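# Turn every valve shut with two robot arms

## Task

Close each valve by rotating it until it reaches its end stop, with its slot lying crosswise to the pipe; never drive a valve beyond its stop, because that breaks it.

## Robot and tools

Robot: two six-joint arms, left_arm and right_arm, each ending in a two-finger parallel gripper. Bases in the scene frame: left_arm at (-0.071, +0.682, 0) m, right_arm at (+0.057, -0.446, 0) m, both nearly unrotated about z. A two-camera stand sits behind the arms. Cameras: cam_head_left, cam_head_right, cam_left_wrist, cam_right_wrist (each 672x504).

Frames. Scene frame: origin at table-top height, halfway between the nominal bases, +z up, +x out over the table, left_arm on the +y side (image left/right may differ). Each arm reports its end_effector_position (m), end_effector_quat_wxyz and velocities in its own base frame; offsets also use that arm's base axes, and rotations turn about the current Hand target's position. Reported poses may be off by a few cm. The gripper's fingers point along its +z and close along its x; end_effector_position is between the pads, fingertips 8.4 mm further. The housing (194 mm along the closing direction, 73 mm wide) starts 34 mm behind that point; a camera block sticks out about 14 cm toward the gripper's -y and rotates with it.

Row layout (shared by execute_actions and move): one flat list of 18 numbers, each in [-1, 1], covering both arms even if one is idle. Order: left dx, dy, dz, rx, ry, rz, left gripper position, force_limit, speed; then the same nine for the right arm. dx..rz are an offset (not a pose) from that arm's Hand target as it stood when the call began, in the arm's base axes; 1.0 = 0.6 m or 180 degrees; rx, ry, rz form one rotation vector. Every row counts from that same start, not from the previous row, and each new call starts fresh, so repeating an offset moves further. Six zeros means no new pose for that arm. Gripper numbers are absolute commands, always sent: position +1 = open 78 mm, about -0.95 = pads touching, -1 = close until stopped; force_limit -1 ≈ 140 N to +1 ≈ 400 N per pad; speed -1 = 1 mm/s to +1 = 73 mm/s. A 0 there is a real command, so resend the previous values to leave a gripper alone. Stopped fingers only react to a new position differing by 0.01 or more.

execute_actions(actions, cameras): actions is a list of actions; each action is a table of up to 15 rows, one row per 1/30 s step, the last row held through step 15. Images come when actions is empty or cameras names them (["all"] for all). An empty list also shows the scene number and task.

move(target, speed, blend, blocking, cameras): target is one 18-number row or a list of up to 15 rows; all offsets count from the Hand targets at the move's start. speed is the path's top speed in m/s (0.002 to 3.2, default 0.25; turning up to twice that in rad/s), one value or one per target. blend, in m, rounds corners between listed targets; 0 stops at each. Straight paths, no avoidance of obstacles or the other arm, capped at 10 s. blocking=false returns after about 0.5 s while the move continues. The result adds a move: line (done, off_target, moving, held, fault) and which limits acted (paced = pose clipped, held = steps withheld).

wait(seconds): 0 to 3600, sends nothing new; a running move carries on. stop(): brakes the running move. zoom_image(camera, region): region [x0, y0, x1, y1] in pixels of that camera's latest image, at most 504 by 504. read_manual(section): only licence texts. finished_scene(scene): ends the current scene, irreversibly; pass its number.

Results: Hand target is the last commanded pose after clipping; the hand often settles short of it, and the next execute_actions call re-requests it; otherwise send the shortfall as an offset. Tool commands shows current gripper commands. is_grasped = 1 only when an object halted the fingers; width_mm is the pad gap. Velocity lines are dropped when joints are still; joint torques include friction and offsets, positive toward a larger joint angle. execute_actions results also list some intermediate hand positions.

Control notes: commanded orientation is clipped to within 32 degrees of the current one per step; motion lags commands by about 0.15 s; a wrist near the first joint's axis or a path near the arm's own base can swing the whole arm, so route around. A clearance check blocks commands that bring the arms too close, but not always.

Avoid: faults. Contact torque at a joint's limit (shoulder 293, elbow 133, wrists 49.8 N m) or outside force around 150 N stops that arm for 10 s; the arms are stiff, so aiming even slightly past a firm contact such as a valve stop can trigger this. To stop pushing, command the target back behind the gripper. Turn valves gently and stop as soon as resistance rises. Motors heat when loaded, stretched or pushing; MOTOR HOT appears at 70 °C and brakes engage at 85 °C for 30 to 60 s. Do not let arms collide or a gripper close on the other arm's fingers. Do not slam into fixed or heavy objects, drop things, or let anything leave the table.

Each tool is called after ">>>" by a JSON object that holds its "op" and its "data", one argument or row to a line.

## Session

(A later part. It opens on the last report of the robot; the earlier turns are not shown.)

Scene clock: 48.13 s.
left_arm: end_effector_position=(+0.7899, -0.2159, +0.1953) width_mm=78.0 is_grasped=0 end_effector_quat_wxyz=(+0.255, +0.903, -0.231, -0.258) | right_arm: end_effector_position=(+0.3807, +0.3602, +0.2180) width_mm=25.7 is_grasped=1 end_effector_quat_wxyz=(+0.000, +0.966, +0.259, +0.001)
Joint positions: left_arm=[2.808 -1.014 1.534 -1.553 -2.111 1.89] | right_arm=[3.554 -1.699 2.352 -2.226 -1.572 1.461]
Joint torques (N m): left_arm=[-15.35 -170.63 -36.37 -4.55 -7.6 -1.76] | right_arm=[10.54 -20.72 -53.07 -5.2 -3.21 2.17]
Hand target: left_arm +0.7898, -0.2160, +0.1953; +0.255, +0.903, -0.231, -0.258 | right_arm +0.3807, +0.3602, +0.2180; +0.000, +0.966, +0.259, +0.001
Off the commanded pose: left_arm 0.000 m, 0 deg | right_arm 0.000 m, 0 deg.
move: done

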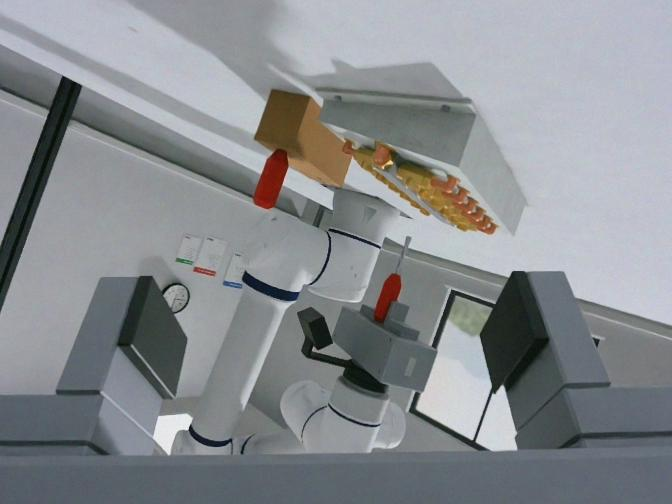

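>>> {"op": "move", "data": {
  "target": [-0.14,-0.42,0,0,0,0,1,-1,0.5,0,0,0,0,0,0,-1,-1,-0.6],
  "speed": 0.3,
  "cameras": ["cam_left_wrist","cam_right_wrist"]
}}

>>> {"op": "zoom_image", "data": {
  "camera": "cam_left_wrist",
  "region": [340, 100, 480, 240]
}}

Scene clock: 50.43 s.
left_arm: end_effector_position=(+0.7059, -0.4678, +0.1953) width_mm=78.0 is_grasped=0 end_effector_quat_wxyz=(+0.255, +0.903, -0.231, -0.258) | right_arm: end_effector_position=(+0.3807, +0.3602, +0.2180) width_mm=25.7 is_grasped=1 end_effector_quat_wxyz=(+0.000, +0.966, +0.259, +0.001)
Joint positions: left_arm=[2.521 -1.024 1.59 -1.778 -2.237 1.575] | right_arm=[3.554 -1.699 2.352 -2.226 -1.572 1.461]
Joint torques (N m): left_arm=[-14.63 -131.32 -47.5 -6.45 -8.96 -1.92] | right_arm=[10.09 -20.5 -52.61 -5.26 -3.08 2.05]
Hand target: left_arm +0.7058, -0.4680, +0.1953; +0.255, +0.903, -0.231, -0.258 | right_arm +0.3807, +0.3602, +0.2180; +0.000, +0.966, +0.259, +0.001
Off the commanded pose: left_arm 0.000 m, 0 deg | right_arm 0.000 m, 0 deg.
move: done

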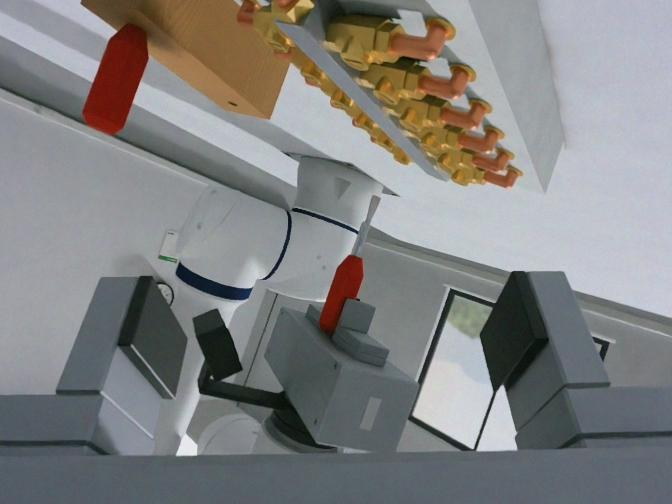

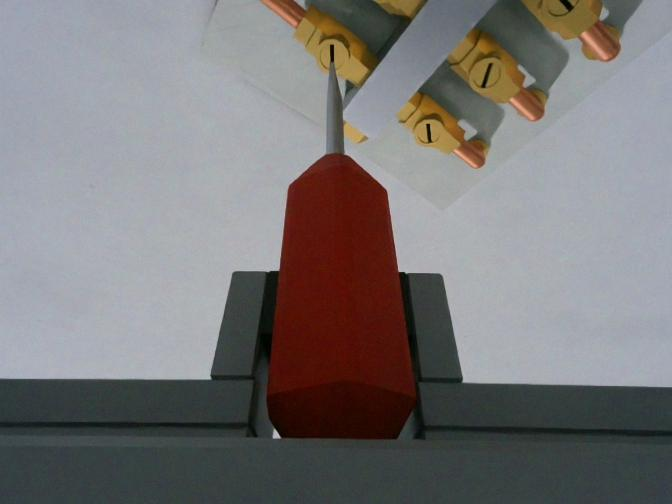

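Scaled by 3.600.

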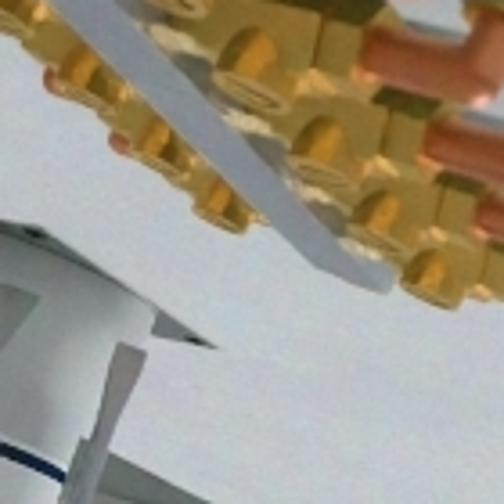

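>>> {"op": "move", "data": {
  "target": [0,0,0,0,0,0,1,-1,0.5,0,0,0,0,0,0.5,-1,-1,-0.6],
  "speed": 0.5,
  "cameras": ["cam_left_wrist","cam_right_wrist"]
}}

>>> {"op": "zoom_image", "data": {
  "camera": "cam_left_wrist",
  "region": [340, 100, 480, 240]
}}

>>> {"op": "move", "data": {
  "target": [0,0,0,0,0,0,1,-1,0.5,0,0,0,0,0,0.5,-1,-1,-0.6],
  "speed": 0.5,
  "cameras": ["cam_left_wrist","cam_right_wrist"]
}}

>>> {"op": "zoom_image", "data": {
  "camera": "cam_left_wrist",
  "region": [340, 100, 480, 240]
}}

Scene clock: 53.33 s.
left_arm: end_effector_position=(+0.7058, -0.4680, +0.1953) width_mm=78.0 is_grasped=0 end_effector_quat_wxyz=(+0.255, +0.903, -0.231, -0.258) | right_arm: end_effector_position=(+0.3807, +0.3602, +0.2180) width_mm=25.7 is_grasped=1 end_effector_quat_wxyz=(-0.001, +0.500, +0.866, +0.001)
Joint positions: left_arm=[2.52 -1.024 1.59 -1.779 -2.237 1.575] | right_arm=[3.553 -1.7 2.352 -2.224 -1.568 -0.112]
Joint torques (N m): left_arm=[-15.12 -129 -46.57 -6.3 -8.57 -1.92] | right_arm=[-7.02 -41.14 -52.75 -2.31 4.09 -3.89]
Hand target: left_arm +0.7058, -0.4680, +0.1953; +0.255, +0.903, -0.231, -0.258 | right_arm +0.3807, +0.3602, +0.2180; -0.001, +0.500, +0.866, +0.001
Off the commanded pose: left_arm 0.000 m, 0 deg | right_arm 0.000 m, 0 deg.
move: done

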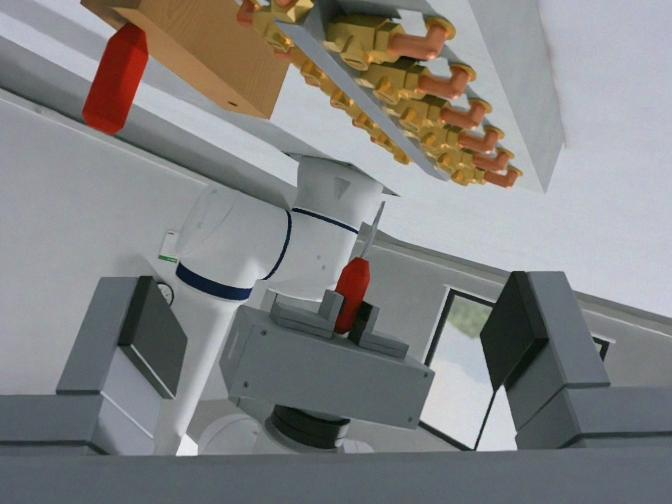

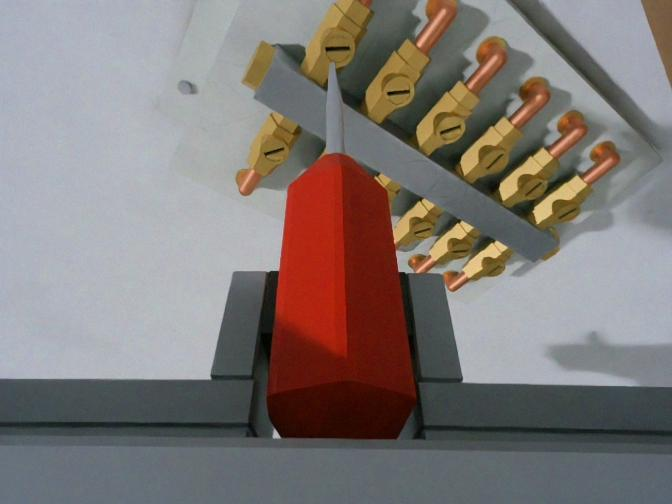

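Scaled by 3.600.

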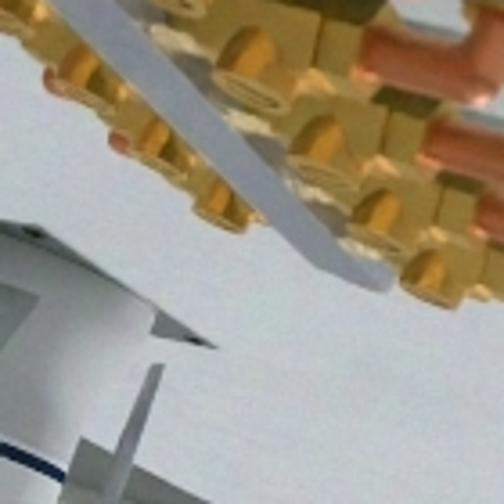

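Scene clock: 55.73 s.
left_arm: end_effector_position=(+0.7058, -0.4680, +0.1953) width_mm=78.0 is_grasped=0 end_effector_quat_wxyz=(+0.255, +0.903, -0.231, -0.258) | right_arm: end_effector_position=(+0.3807, +0.3602, +0.2180) width_mm=25.7 is_grasped=1 end_effector_quat_wxyz=(-0.001, -0.258, +0.966, +0.000)
Joint positions: left_arm=[2.52 -1.024 1.59 -1.779 -2.237 1.575] | right_arm=[3.553 -1.699 2.35 -2.22 -1.57 -1.682]
Joint torques (N m): left_arm=[-13.25 -129.12 -45.83 -6.14 -8.85 -2.07] | right_arm=[-7.28 -40.63 -53.6 -2.05 4.07 -4.96]
Hand target: left_arm +0.7058, -0.4680, +0.1953; +0.255, +0.903, -0.231, -0.258 | right_arm +0.3807, +0.3602, +0.2180; -0.001, -0.259, +0.966, +0.000
Off the commanded pose: left_arm 0.000 m, 0 deg | right_arm 0.000 m, 0 deg.
move: done

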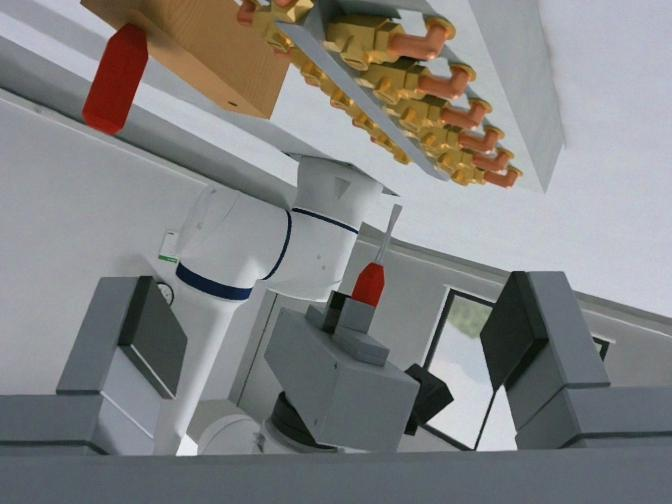

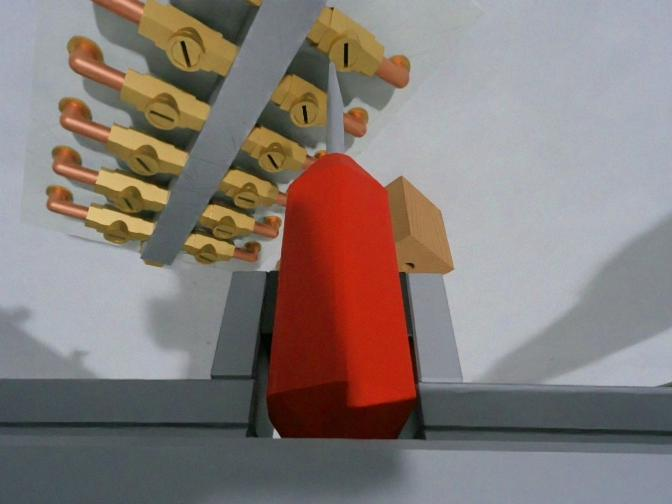

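Scaled by 3.600.

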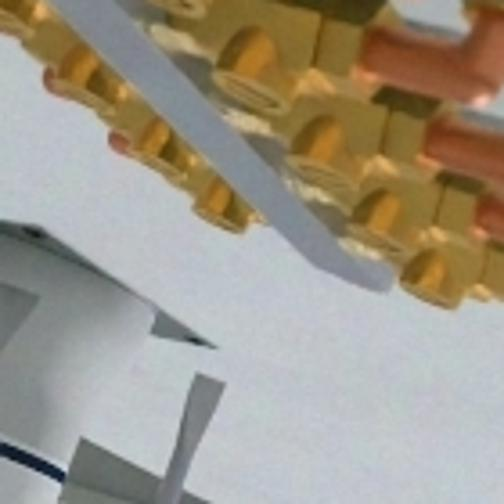

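>>> {"op": "move", "data": {
  "target": [
    [0,0,0,0,0,0,1,-1,0.5,0,0,0.0527,0,0,-0.15,-1,-1,-0.6],
    [0,0,0,0,0,0,1,-1,0.5,-0.2012,0.1885,0.0527,0,0,-0.75,-1,-1,-0.6]
  ],
  "speed": 0.5
}}

Scene clock: 61.40 s.
left_arm: end_effector_position=(+0.7058, -0.4680, +0.1953) width_mm=78.0 is_grasped=0 end_effector_quat_wxyz=(+0.255, +0.903, -0.231, -0.258) | right_arm: end_effector_position=(+0.2600, +0.4733, +0.2496) width_mm=25.7 is_grasped=1 end_effector_quat_wxyz=(+0.000, +0.793, +0.609, +0.001)
Joint positions: left_arm=[2.52 -1.024 1.59 -1.779 -2.237 1.575] | right_arm=[3.875 -1.71 2.293 -2.156 -1.571 0.996]
Joint torques (N m): left_arm=[-14.8 -129.32 -43.71 -6.12 -8.76 -1.71] | right_arm=[11.1 -20.09 -72.55 -2.2 -3.35 2.27]
Hand target: left_arm +0.7058, -0.4680, +0.1953; +0.255, +0.903, -0.231, -0.258 | right_arm +0.2600, +0.4733, +0.2496; +0.000, +0.794, +0.609, +0.001
Off the commanded pose: left_arm 0.000 m, 0 deg | right_arm 0.000 m, 0 deg.
move: done

>>> {"op": "move", "data": {
  "target": [0,0,0,0,0,0,1,-1,0.5,0,0,-0.218,0,0,0,-1,-1,-0.6],
  "speed": 0.08
}}

>>> {"op": "move", "data": {
  "target": [0,0,0,0,0,0,1,-1,0.5,0,0,0,0,0,0,0.2,-1,0],
  "cameras": ["cam_left_wrist","cam_right_wrist"]
}}

>>> {"op": "zoom_image", "data": {
  "camera": "cam_left_wrist",
  "region": [60, 0, 300, 160]
}}

Scene clock: 63.67 s.
left_arm: end_effector_position=(+0.7058, -0.4680, +0.1953) width_mm=78.0 is_grasped=0 end_effector_quat_wxyz=(+0.255, +0.903, -0.231, -0.258) | right_arm: end_effector_position=(+0.2601, +0.4733, +0.1189) width_mm=25.7 is_grasped=1 end_effector_quat_wxyz=(+0.000, +0.794, +0.608, +0.001)
Joint positions: left_arm=[2.52 -1.024 1.59 -1.779 -2.237 1.575] | right_arm=[3.875 -1.506 2.413 -2.48 -1.571 0.996]
Joint torques (N m): left_arm=[-14.17 -129.8 -43.29 -6.18 -8.86 -1.91] | right_arm=[8.49 -27.95 -40.4 -4.48 -2.6 2.02]
Hand target: left_arm +0.7058, -0.4680, +0.1953; +0.255, +0.903, -0.231, -0.258 | right_arm +0.2600, +0.4733, +0.1188; +0.000, +0.794, +0.609, +0.001
Off the commanded pose: left_arm 0.000 m, 0 deg | right_arm 0.000 m, 0 deg.
move: done

Scene clock: 64.43 s.
left_arm: end_effector_position=(+0.7058, -0.4680, +0.1953) width_mm=78.0 is_grasped=0 end_effector_quat_wxyz=(+0.255, +0.903, -0.231, -0.258) | right_arm: end_effector_position=(+0.2600, +0.4733, +0.1188) width_mm=46.0 is_grasped=0 end_effector_quat_wxyz=(+0.000, +0.794, +0.608, +0.001)
Joint positions: left_arm=[2.52 -1.024 1.59 -1.779 -2.237 1.575] | right_arm=[3.875 -1.506 2.413 -2.481 -1.571 0.996]
Joint torques (N m): left_arm=[-14.27 -128.77 -42.53 -6.12 -8.53 -1.89] | right_arm=[11.75 -26.77 -40.77 -5.16 -3.07 2.17]
Hand target: left_arm +0.7058, -0.4680, +0.1953; +0.255, +0.903, -0.231, -0.258 | right_arm +0.2600, +0.4733, +0.1188; +0.000, +0.794, +0.609, +0.001
Off the commanded pose: left_arm 0.000 m, 0 deg | right_arm 0.000 m, 0 deg.
move: done

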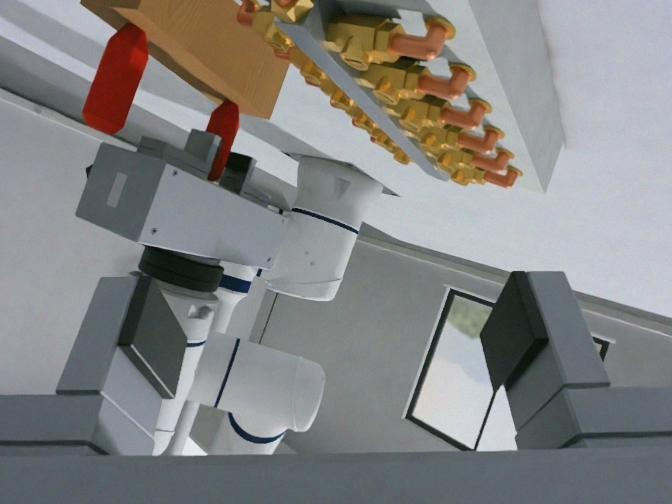

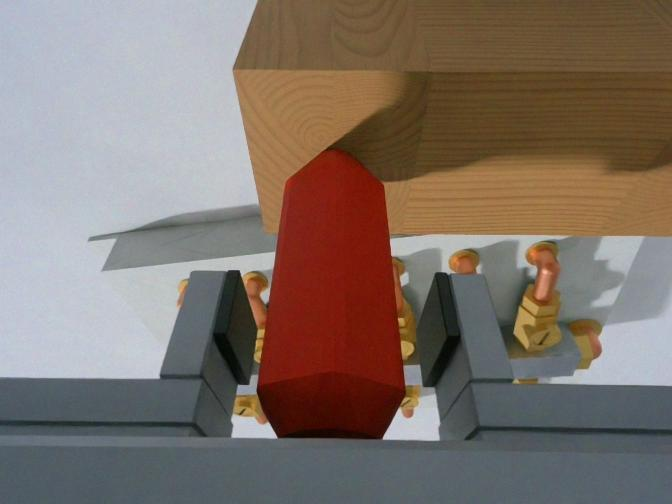

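Scaled by 2.100.

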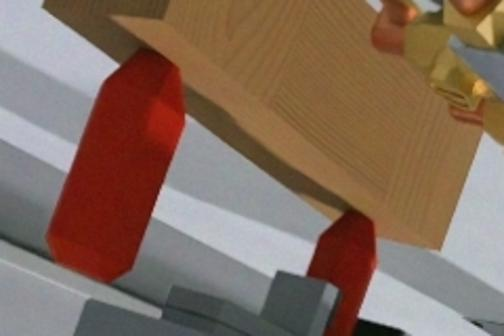

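>>> {"op": "move", "data": {
  "target": [0,0,0,0,0,0,1,-1,0.5,-0.02,0.0027,0,0,0,0,0.2,-1,0],
  "speed": 0.05,
  "cameras": ["cam_right_wrist"]
}}

>>> {"op": "move", "data": {
  "target": [0,0,0,0,0,0,1,-1,0.5,0,0,0,0,0,0,-1,-1,-0.6],
  "cameras": ["cam_left_wrist","cam_right_wrist"]
}}

>>> {"op": "zoom_image", "data": {
  "camera": "cam_left_wrist",
  "region": [60, 0, 300, 160]
}}

Scene clock: 65.33 s.
left_arm: end_effector_position=(+0.7058, -0.4680, +0.1953) width_mm=78.0 is_grasped=0 end_effector_quat_wxyz=(+0.255, +0.903, -0.231, -0.258) | right_arm: end_effector_position=(+0.2482, +0.4749, +0.1188) width_mm=46.0 is_grasped=0 end_effector_quat_wxyz=(+0.000, +0.794, +0.609, +0.001)
Joint positions: left_arm=[2.52 -1.024 1.59 -1.779 -2.237 1.575] | right_arm=[3.893 -1.513 2.421 -2.481 -1.571 1.014]
Joint torques (N m): left_arm=[-13.46 -129.86 -42.6 -6.12 -8.4 -1.69] | right_arm=[11.86 -48.17 -40.12 -5.07 -3.4 1.85]
Hand target: left_arm +0.7058, -0.4680, +0.1953; +0.255, +0.903, -0.231, -0.258 | right_arm +0.2480, +0.4749, +0.1188; +0.000, +0.794, +0.609, +0.001
Off the commanded pose: left_arm 0.000 m, 0 deg | right_arm 0.000 m, 0 deg.
move: done

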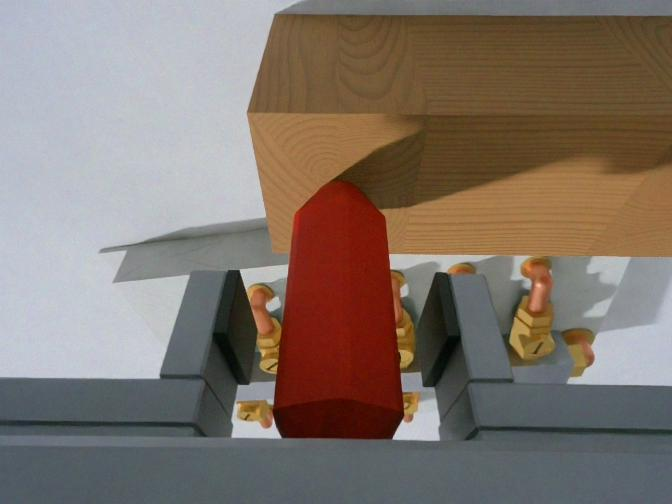

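Scene clock: 66.87 s.
left_arm: end_effector_position=(+0.7058, -0.4680, +0.1953) width_mm=78.0 is_grasped=0 end_effector_quat_wxyz=(+0.255, +0.903, -0.231, -0.258) | right_arm: end_effector_position=(+0.2480, +0.4749, +0.1188) width_mm=25.9 is_grasped=0 end_effector_quat_wxyz=(+0.000, +0.794, +0.609, +0.001)
Joint positions: left_arm=[2.52 -1.024 1.59 -1.779 -2.237 1.575] | right_arm=[3.893 -1.513 2.421 -2.481 -1.571 1.014]
Joint torques (N m): left_arm=[-12.96 -129.45 -41.7 -6.24 -8.53 -1.65] | right_arm=[11.55 -47.37 -41.04 -4.5 -3.19 2.4]
Hand target: left_arm +0.7058, -0.4680, +0.1953; +0.255, +0.903, -0.231, -0.258 | right_arm +0.2480, +0.4749, +0.1188; +0.000, +0.794, +0.609, +0.001
Off the commanded pose: left_arm 0.000 m, 0 deg | right_arm 0.000 m, 0 deg.
move: done

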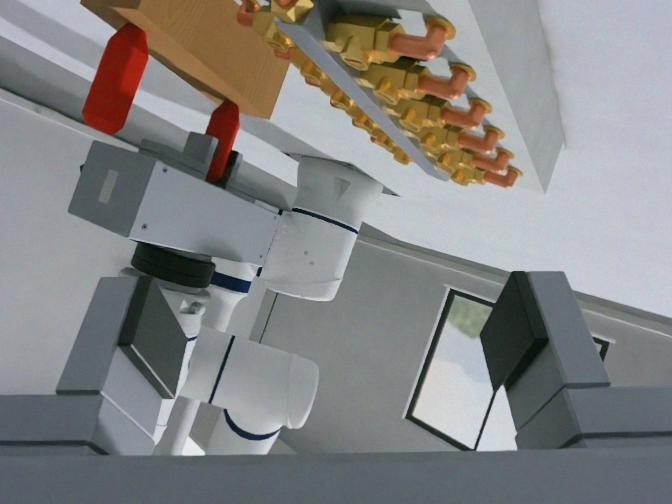

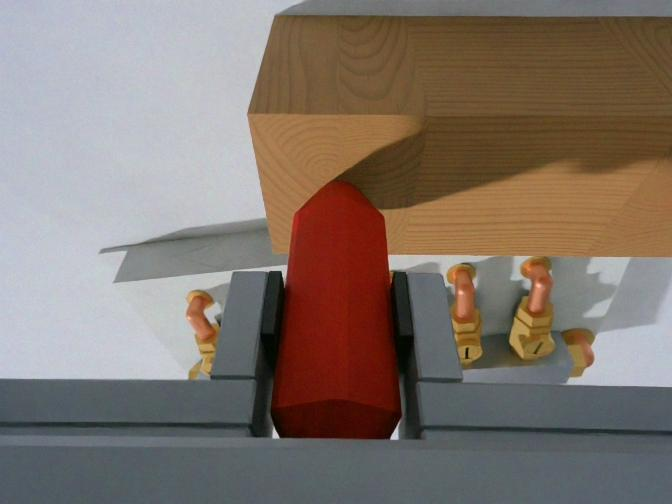

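Scaled by 2.100.

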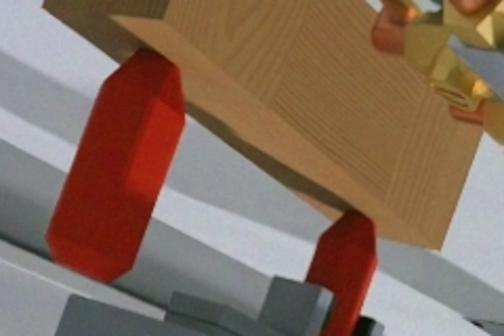

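>>> {"op": "execute_actions", "data": {
  "actions": [
    [[0,0,0,0,0,0,1,-1,0.5,0,0,0,0,0,0,-0.97,-0.7,-0.6]]
  ]
}}

Scene clock: 67.67 s.
left_arm: end_effector_position=(+0.7058, -0.4680, +0.1953) width_mm=78.0 is_grasped=0 end_effector_quat_wxyz=(+0.255, +0.903, -0.231, -0.258) | right_arm: end_effector_position=(+0.2480, +0.4749, +0.1188) width_mm=25.6 is_grasped=1 end_effector_quat_wxyz=(+0.000, +0.794, +0.609, +0.001)
Joint positions: left_arm=[2.52 -1.024 1.59 -1.779 -2.237 1.575] | right_arm=[3.893 -1.513 2.421 -2.481 -1.571 1.014]
Joint torques (N m): left_arm=[-13.18 -129.67 -41.79 -6.23 -8.53 -1.72] | right_arm=[10.28 -46.27 -42.83 -4.2 -2.88 2.11]
Hand target: left_arm +0.7058, -0.4680, +0.1953; +0.255, +0.903, -0.231, -0.258 | right_arm +0.2480, +0.4749, +0.1188; +0.000, +0.794, +0.609, +0.001
Off the commanded pose: left_arm 0.000 m, 0 deg | right_arm 0.000 m, 0 deg.
Step readings (end_effector_position of left_arm | right_arm):
0: (+0.7058, -0.4680, +0.1953) | (+0.2480, +0.4749, +0.1188)
1: (+0.7058, -0.4680, +0.1953) | (+0.2480, +0.4749, +0.1188)
2: (+0.7058, -0.4680, +0.1953) | (+0.2480, +0.4749, +0.1188)
4: (+0.7058, -0.4680, +0.1953) | (+0.2480, +0.4749, +0.1188)
8: (+0.7058, -0.4680, +0.1953) | (+0.2480, +0.4749, +0.1188)
15: (+0.7058, -0.4680, +0.1953) | (+0.2480, +0.4749, +0.1188)

>>> {"op": "move", "data": {
  "target": [
    [0,0,0,0,0,0,1,-1,0.5,0,0,0.22,0,0,0,-0.97,-0.7,-0.6],
    [0,0,0,0,0,0,1,-1,0.5,0.2157,-0.1943,0.22,0,0,-0.25,-0.97,-0.7,-0.6],
    [0,0,0,0,0,0,1,-1,0.5,0.2157,-0.1943,0.16,0,0,-0.25,-0.97,-0.7,-0.6]
  ],
  "speed": 0.2,
  "cameras": ["cam_left_wrist","cam_right_wrist"]
}}

>>> {"op": "zoom_image", "data": {
  "camera": "cam_right_wrist",
  "region": [280, 0, 380, 125]
}}

>>> {"op": "zoom_image", "data": {
  "camera": "cam_left_wrist",
  "region": [340, 100, 480, 240]
}}

Scene clock: 72.17 s.
left_arm: end_effector_position=(+0.7058, -0.4680, +0.1953) width_mm=78.0 is_grasped=0 end_effector_quat_wxyz=(+0.255, +0.903, -0.231, -0.258) | right_arm: end_effector_position=(+0.3775, +0.3583, +0.2149) width_mm=25.6 is_grasped=1 end_effector_quat_wxyz=(+0.000, +0.966, +0.258, +0.001)
Joint positions: left_arm=[2.52 -1.024 1.59 -1.779 -2.237 1.575] | right_arm=[3.553 -1.702 2.361 -2.232 -1.572 1.46]
Joint torques (N m): left_arm=[-12.59 -130.42 -39.94 -5.96 -8.43 -1.89] | right_arm=[8.12 -17.42 -53.41 -4.93 -3.11 2.26]
Hand target: left_arm +0.7058, -0.4680, +0.1953; +0.255, +0.903, -0.231, -0.258 | right_arm +0.3774, +0.3583, +0.2148; +0.000, +0.966, +0.259, +0.001
Off the commanded pose: left_arm 0.000 m, 0 deg | right_arm 0.000 m, 0 deg.
move: done

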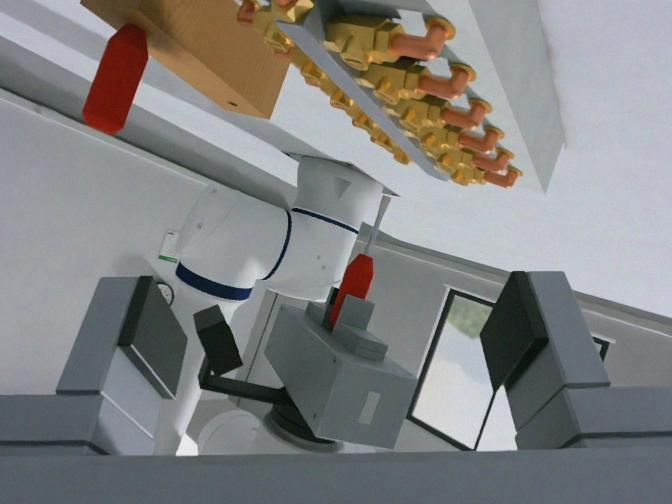

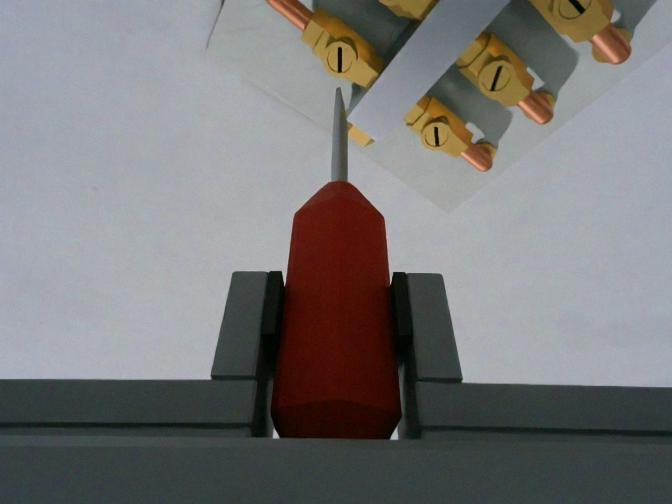

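Scaled by 4.032.

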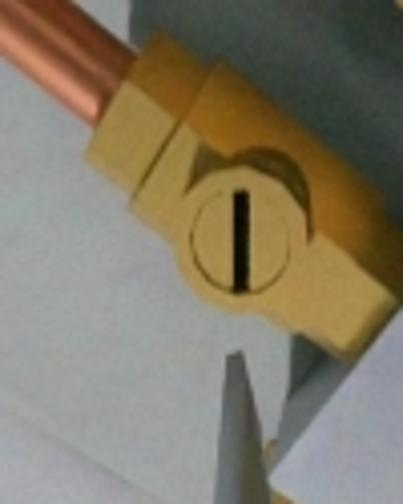

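Scaled by 3.600.

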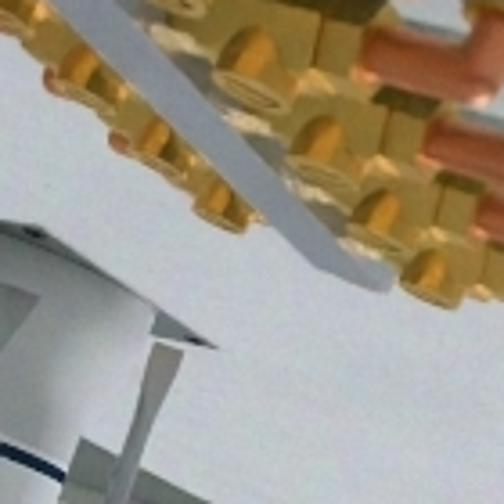

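>>> {"op": "move", "data": {
  "target": [0,0,0,0,0,0,1,-1,0.5,0.0015,0.001,-0.0467,0,0,0,-0.97,-0.7,-0.6],
  "speed": 0.08,
  "cameras": ["cam_left_wrist","cam_right_wrist"]
}}

>>> {"op": "zoom_image", "data": {
  "camera": "cam_right_wrist",
  "region": [280, 0, 400, 150]
}}

>>> {"op": "zoom_image", "data": {
  "camera": "cam_left_wrist",
  "region": [340, 100, 480, 240]
}}

Scene clock: 73.23 s.
left_arm: end_effector_position=(+0.7058, -0.4680, +0.1953) width_mm=78.0 is_grasped=0 end_effector_quat_wxyz=(+0.255, +0.903, -0.231, -0.258) | right_arm: end_effector_position=(+0.3783, +0.3589, +0.1869) width_mm=25.6 is_grasped=1 end_effector_quat_wxyz=(+0.000, +0.966, +0.259, +0.001)
Joint positions: left_arm=[2.52 -1.024 1.59 -1.779 -2.237 1.575] | right_arm=[3.554 -1.658 2.388 -2.303 -1.572 1.46]
Joint torques (N m): left_arm=[-13.67 -129.72 -39.91 -6.35 -8.6 -1.88] | right_arm=[11.86 -18.78 -50.46 -5.1 -2.94 2.12]
Hand target: left_arm +0.7058, -0.4680, +0.1953; +0.255, +0.903, -0.231, -0.258 | right_arm +0.3783, +0.3589, +0.1868; +0.000, +0.966, +0.259, +0.001
Off the commanded pose: left_arm 0.000 m, 0 deg | right_arm 0.000 m, 0 deg.
move: done

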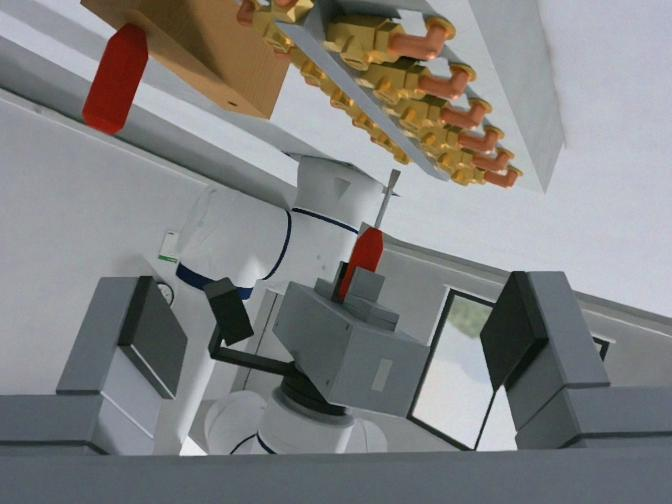

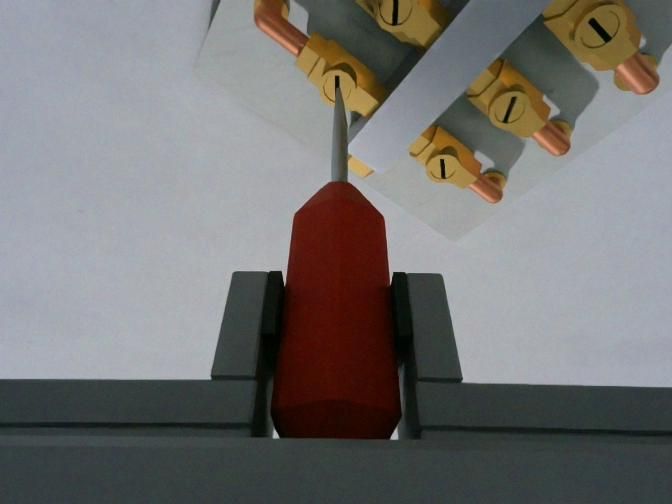

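Scaled by 3.360.

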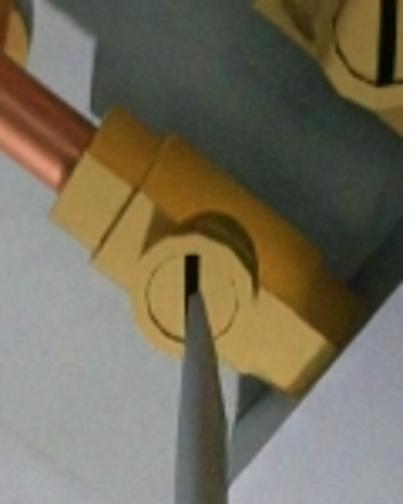

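Scaled by 3.600.

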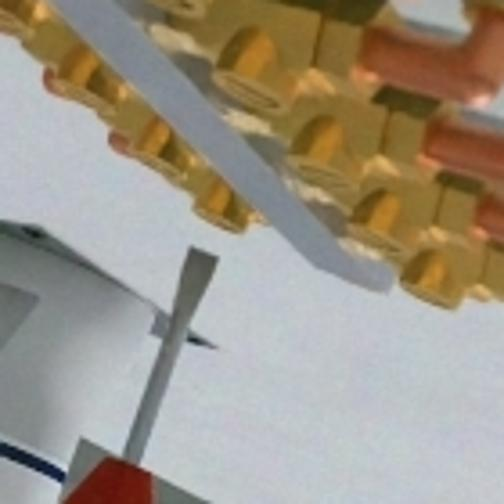

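>>> {"op": "move", "data": {
  "target": [0,0,0,0,0,0,1,-1,0.5,0.0008,-0.0015,-0.01,0,0,0,-0.97,-0.7,-0.6],
  "speed": 0.04,
  "cameras": ["cam_left_wrist","cam_right_wrist"]
}}

>>> {"op": "zoom_image", "data": {
  "camera": "cam_right_wrist",
  "region": [300, 40, 380, 140]
}}

>>> {"op": "zoom_image", "data": {
  "camera": "cam_left_wrist",
  "region": [360, 130, 440, 210]
}}

Scene clock: 74.03 s.
left_arm: end_effector_position=(+0.7058, -0.4680, +0.1953) width_mm=78.0 is_grasped=0 end_effector_quat_wxyz=(+0.255, +0.903, -0.231, -0.258) | right_arm: end_effector_position=(+0.3788, +0.3581, +0.1809) width_mm=25.6 is_grasped=1 end_effector_quat_wxyz=(+0.000, +0.966, +0.259, +0.001)
Joint positions: left_arm=[2.52 -1.024 1.59 -1.779 -2.237 1.575] | right_arm=[3.552 -1.649 2.394 -2.318 -1.572 1.458]
Joint torques (N m): left_arm=[-12.37 -130.32 -39.74 -6.15 -8.48 -1.75] | right_arm=[-6.76 -19.39 -48.92 -4.51 -2.92 -4.18]
Hand target: left_arm +0.7058, -0.4680, +0.1953; +0.255, +0.903, -0.231, -0.258 | right_arm +0.3788, +0.3580, +0.1808; +0.000, +0.966, +0.259, +0.001
Off the commanded pose: left_arm 0.000 m, 0 deg | right_arm 0.000 m, 0 deg.
move: done

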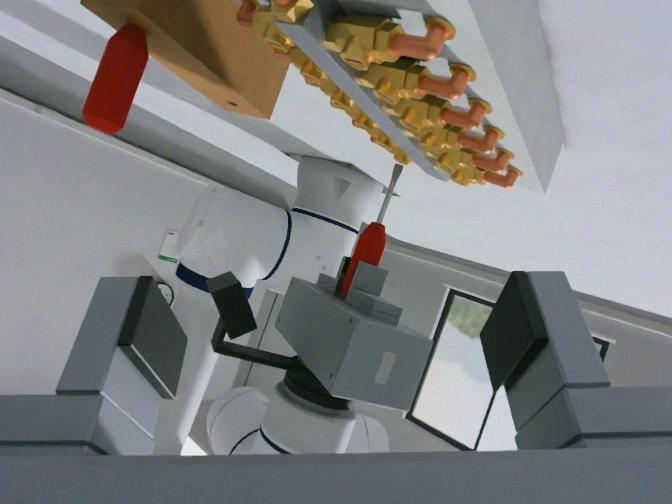

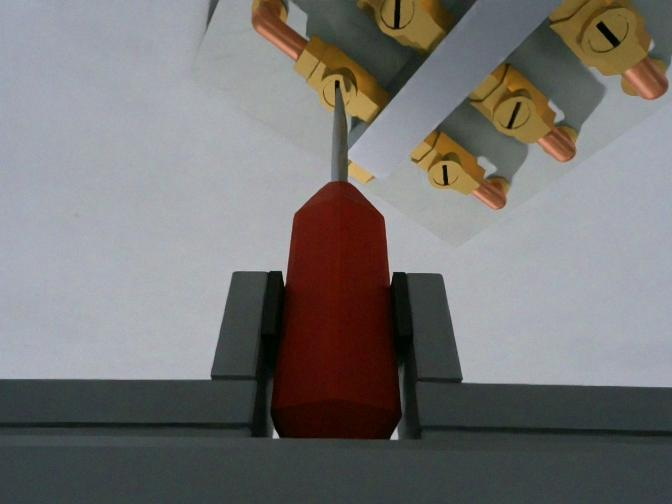

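Scaled by 5.040.

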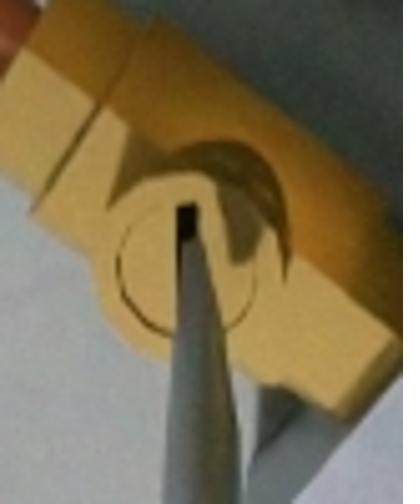

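Scaled by 6.300.

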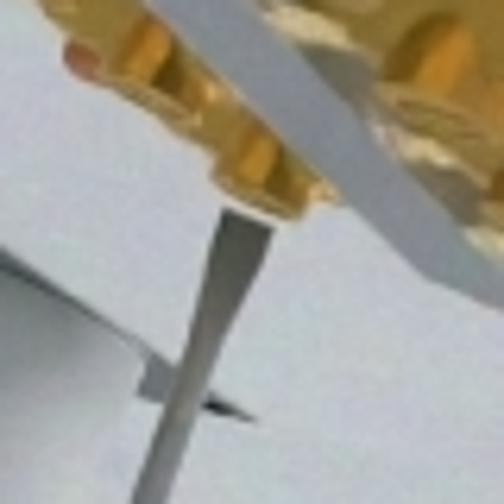

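>>> {"op": "move", "data": {
  "target": [0,0,0,0,0,0,1,-1,0.5,0,0,-0.005,0,0,0,-0.97,-0.7,-0.6],
  "speed": 0.02,
  "cameras": ["cam_left_wrist","cam_right_wrist"]
}}

>>> {"op": "zoom_image", "data": {
  "camera": "cam_right_wrist",
  "region": [300, 40, 380, 140]
}}

>>> {"op": "zoom_image", "data": {
  "camera": "cam_left_wrist",
  "region": [360, 130, 440, 210]
}}

Scene clock: 74.80 s.
left_arm: end_effector_position=(+0.7058, -0.4680, +0.1953) width_mm=78.0 is_grasped=0 end_effector_quat_wxyz=(+0.255, +0.903, -0.231, -0.258) | right_arm: end_effector_position=(+0.3788, +0.3580, +0.1779) width_mm=25.6 is_grasped=1 end_effector_quat_wxyz=(+0.000, +0.966, +0.258, +0.001)
Joint positions: left_arm=[2.52 -1.024 1.59 -1.779 -2.237 1.575] | right_arm=[3.552 -1.644 2.397 -2.326 -1.572 1.458]
Joint torques (N m): left_arm=[-14.5 -130.36 -39.84 -6.19 -8.55 -1.78] | right_arm=[-6.87 -20.49 -48.77 -5.39 -2.66 -3.99]
Hand target: left_arm +0.7058, -0.4680, +0.1953; +0.255, +0.903, -0.231, -0.258 | right_arm +0.3788, +0.3580, +0.1778; +0.000, +0.966, +0.259, +0.001
Off the commanded pose: left_arm 0.000 m, 0 deg | right_arm 0.000 m, 0 deg.
move: done

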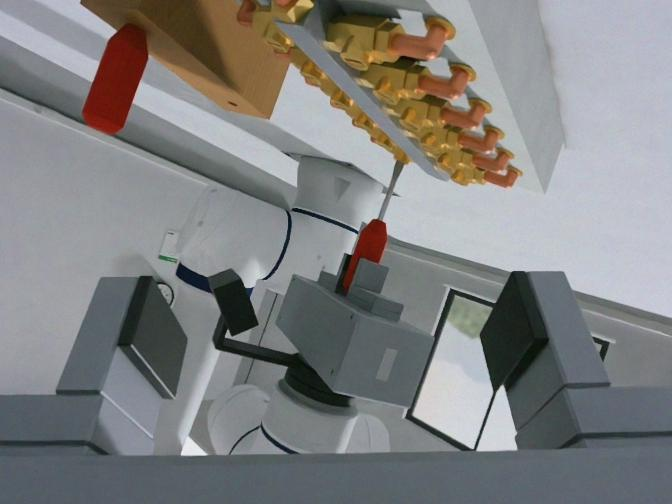

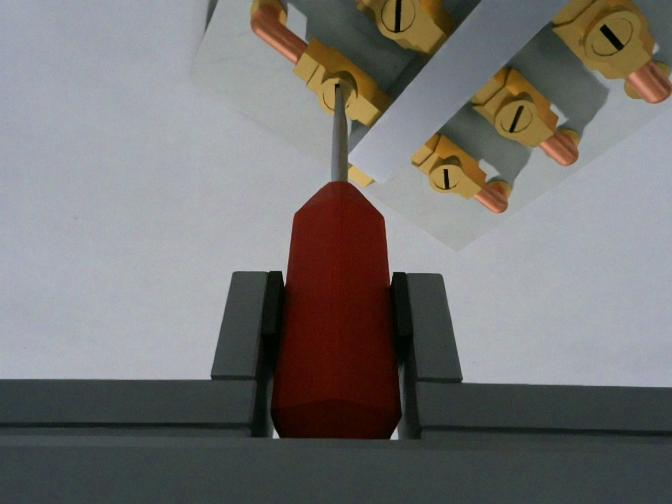

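Scaled by 5.040.

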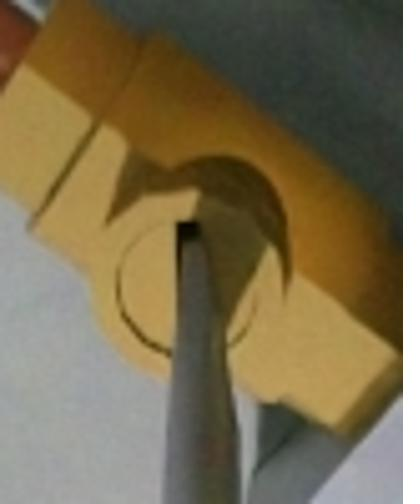

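Scaled by 6.300.

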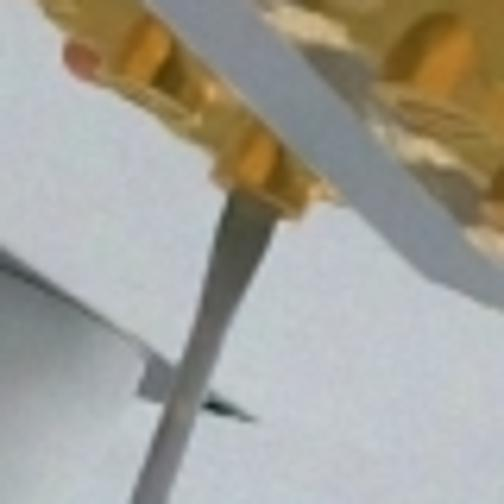

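>>> {"op": "move", "data": {
  "target": [0,0,0,0,0,0,1,-1,0.5,-0.0003,-0.0002,-0.00167,0,0,0,-0.97,-0.7,-0.6],
  "speed": 0.01,
  "cameras": ["cam_left_wrist","cam_right_wrist"]
}}

>>> {"op": "zoom_image", "data": {
  "camera": "cam_right_wrist",
  "region": [315, 70, 365, 130]
}}

>>> {"op": "zoom_image", "data": {
  "camera": "cam_left_wrist",
  "region": [380, 140, 430, 190]
}}

Scene clock: 76.47 s.
left_arm: end_effector_position=(+0.7058, -0.4680, +0.1953) width_mm=78.0 is_grasped=0 end_effector_quat_wxyz=(+0.255, +0.903, -0.231, -0.258) | right_arm: end_effector_position=(+0.3787, +0.3580, +0.1769) width_mm=25.6 is_grasped=1 end_effector_quat_wxyz=(+0.000, +0.966, +0.259, +0.001)
Joint positions: left_arm=[2.52 -1.024 1.59 -1.779 -2.237 1.575] | right_arm=[3.552 -1.643 2.398 -2.329 -1.572 1.458]
Joint torques (N m): left_arm=[-13.18 -129.23 -39.8 -6.13 -8.39 -1.85] | right_arm=[-9.39 7.47 -10.31 -1.16 -0.81 -4.25]
Hand target: left_arm +0.7058, -0.4680, +0.1953; +0.255, +0.903, -0.231, -0.258 | right_arm +0.3786, +0.3579, +0.1768; +0.000, +0.966, +0.259, +0.001
Off the commanded pose: left_arm 0.000 m, 0 deg | right_arm 0.000 m, 0 deg.
move: done

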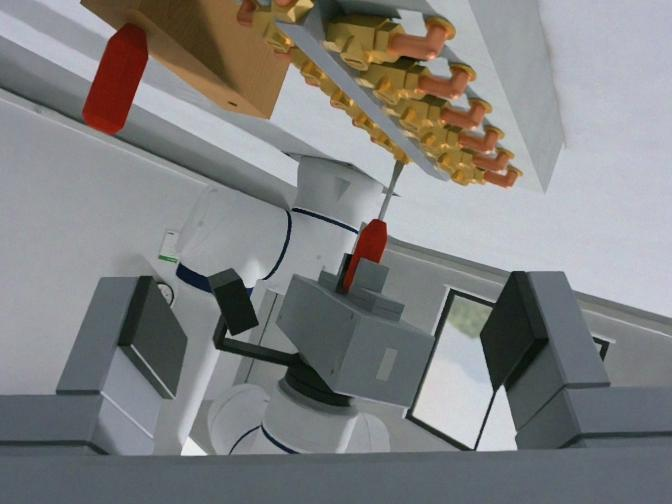

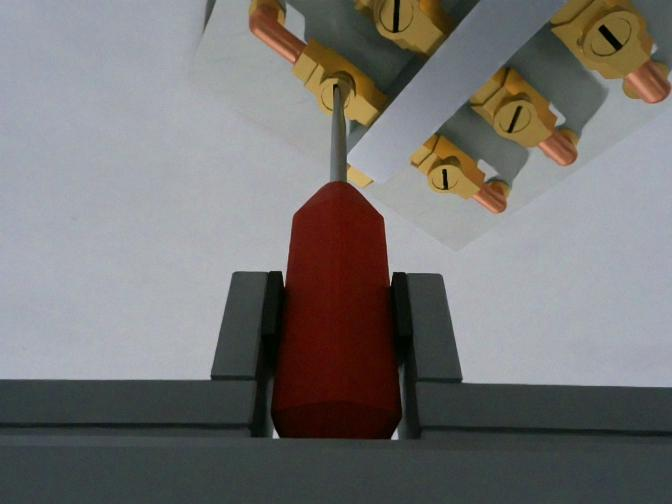

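Scaled by 8.400.

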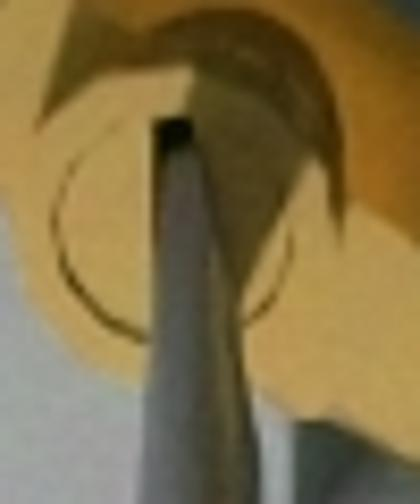

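Scaled by 10.080.

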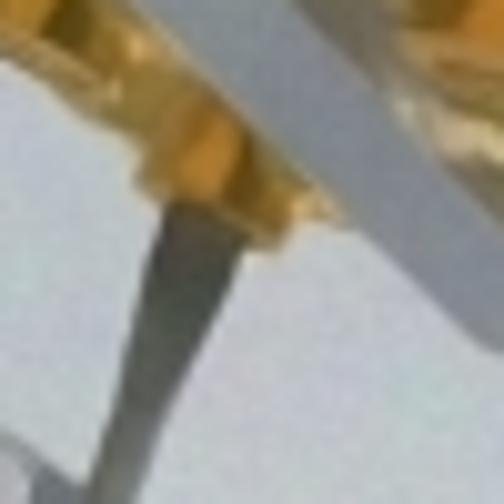

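>>> {"op": "move", "data": {
  "target": [0,0,0,0,0,0,1,-1,0.5,0,0,0.00083,0,0,0,-0.97,-0.7,-0.6],
  "speed": 0.01
}}

>>> {"op": "move", "data": {
  "target": [0,0,0,0,0,0,1,-1,0.5,0,0,0.00083,0,0,0,-0.97,-0.7,-0.6],
  "speed": 0.01
}}

>>> {"op": "move", "data": {
  "target": [0,0,0,0,0,0,1,-1,0.5,0,0,-0.00083,0,0,0,-0.97,-0.7,-0.6],
  "speed": 0.01
}}

Scene clock: 77.13 s.
left_arm: end_effector_position=(+0.7058, -0.4680, +0.1953) width_mm=78.0 is_grasped=0 end_effector_quat_wxyz=(+0.255, +0.903, -0.231, -0.258) | right_arm: end_effector_position=(+0.3786, +0.3579, +0.1772) width_mm=25.6 is_grasped=1 end_effector_quat_wxyz=(+0.000, +0.966, +0.258, +0.001)
Joint positions: left_arm=[2.52 -1.024 1.59 -1.779 -2.237 1.575] | right_arm=[3.552 -1.644 2.398 -2.327 -1.572 1.458]
Joint torques (N m): left_arm=[-12.3 -129.74 -39.89 -6.06 -8.44 -1.92] | right_arm=[-6.98 -21.32 -34.48 2.08 -0.47 -4.1]
Hand target: left_arm +0.7058, -0.4680, +0.1953; +0.255, +0.903, -0.231, -0.258 | right_arm +0.3786, +0.3579, +0.1773; +0.000, +0.966, +0.259, +0.001
Off the commanded pose: left_arm 0.000 m, 0 deg | right_arm 0.000 m, 0 deg.
move: done

Scene clock: 77.63 s.
left_arm: end_effector_position=(+0.7058, -0.4680, +0.1953) width_mm=78.0 is_grasped=0 end_effector_quat_wxyz=(+0.255, +0.903, -0.231, -0.258) | right_arm: end_effector_position=(+0.3786, +0.3579, +0.1777) width_mm=25.6 is_grasped=1 end_effector_quat_wxyz=(+0.000, +0.966, +0.258, +0.001)
Joint positions: left_arm=[2.52 -1.024 1.59 -1.779 -2.237 1.575] | right_arm=[3.552 -1.644 2.397 -2.326 -1.572 1.458]
Joint torques (N m): left_arm=[-12.19 -129.08 -39.68 -6.09 -8.21 -1.85] | right_arm=[-8.22 -35.98 -56.55 -0.82 -0.24 -4.18]
Hand target: left_arm +0.7058, -0.4680, +0.1953; +0.255, +0.903, -0.231, -0.258 | right_arm +0.3786, +0.3579, +0.1778; +0.000, +0.966, +0.259, +0.001
Off the commanded pose: left_arm 0.000 m, 0 deg | right_arm 0.000 m, 0 deg.
move: done

Scene clock: 78.13 s.
left_arm: end_effector_position=(+0.7058, -0.4680, +0.1953) width_mm=78.0 is_grasped=0 end_effector_quat_wxyz=(+0.255, +0.903, -0.231, -0.258) | right_arm: end_effector_position=(+0.3787, +0.3579, +0.1774) width_mm=25.6 is_grasped=1 end_effector_quat_wxyz=(+0.000, +0.966, +0.258, +0.001)
Joint positions: left_arm=[2.52 -1.024 1.59 -1.779 -2.237 1.575] | right_arm=[3.552 -1.644 2.398 -2.327 -1.572 1.458]
Joint torques (N m): left_arm=[-11.45 -130.35 -39.68 -6.32 -8.23 -1.61] | right_arm=[-4.35 -6.59 -28.72 -3 0.42 -4.17]
Hand target: left_arm +0.7058, -0.4680, +0.1953; +0.255, +0.903, -0.231, -0.258 | right_arm +0.3786, +0.3579, +0.1773; +0.000, +0.966, +0.259, +0.001
Off the commanded pose: left_arm 0.000 m, 0 deg | right_arm 0.000 m, 0 deg.
move: done

>>> {"op": "move", "data": {
  "target": [
    [0,0,0,0,0,0,1,-1,0.5,0,0,0.0025,0,0,0,-0.97,-0.7,-0.6],
    [0,0,0,0,0,0,1,-1,0.5,-0.0006,-0.00035,0.0025,0,0,0,-0.97,-0.7,-0.6]
  ],
  "speed": 0.02,
  "cameras": ["cam_right_wrist"]
}}

>>> {"op": "zoom_image", "data": {
  "camera": "cam_right_wrist",
  "region": [315, 70, 365, 130]
}}

Scene clock: 78.83 s.
left_arm: end_effector_position=(+0.7058, -0.4680, +0.1953) width_mm=78.0 is_grasped=0 end_effector_quat_wxyz=(+0.255, +0.903, -0.231, -0.258) | right_arm: end_effector_position=(+0.3783, +0.3577, +0.1787) width_mm=25.6 is_grasped=1 end_effector_quat_wxyz=(+0.000, +0.966, +0.259, +0.001)
Joint positions: left_arm=[2.52 -1.024 1.59 -1.779 -2.237 1.575] | right_arm=[3.552 -1.647 2.397 -2.324 -1.572 1.458]
Joint torques (N m): left_arm=[-11.96 -129.64 -39.93 -6.13 -8.19 -1.55] | right_arm=[-6.54 -41.41 -65.13 -1.89 0.93 -4.28]
Hand target: left_arm +0.7058, -0.4680, +0.1953; +0.255, +0.903, -0.231, -0.258 | right_arm +0.3783, +0.3577, +0.1788; +0.000, +0.966, +0.259, +0.001
Off the commanded pose: left_arm 0.000 m, 0 deg | right_arm 0.000 m, 0 deg.
move: done

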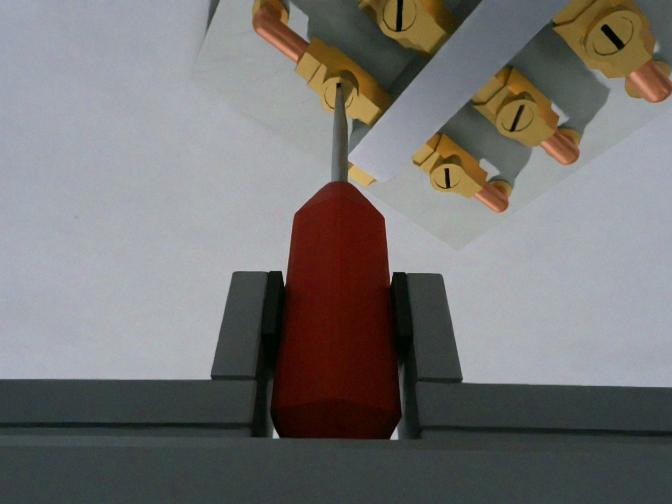

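Scaled by 8.400.

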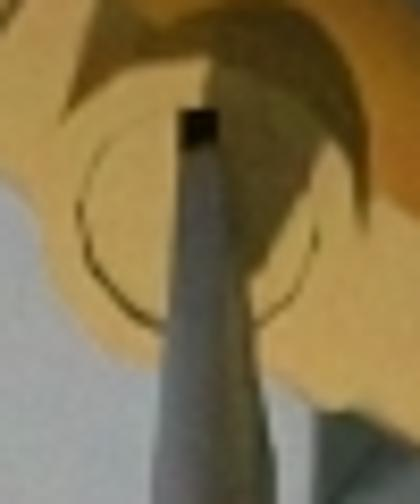

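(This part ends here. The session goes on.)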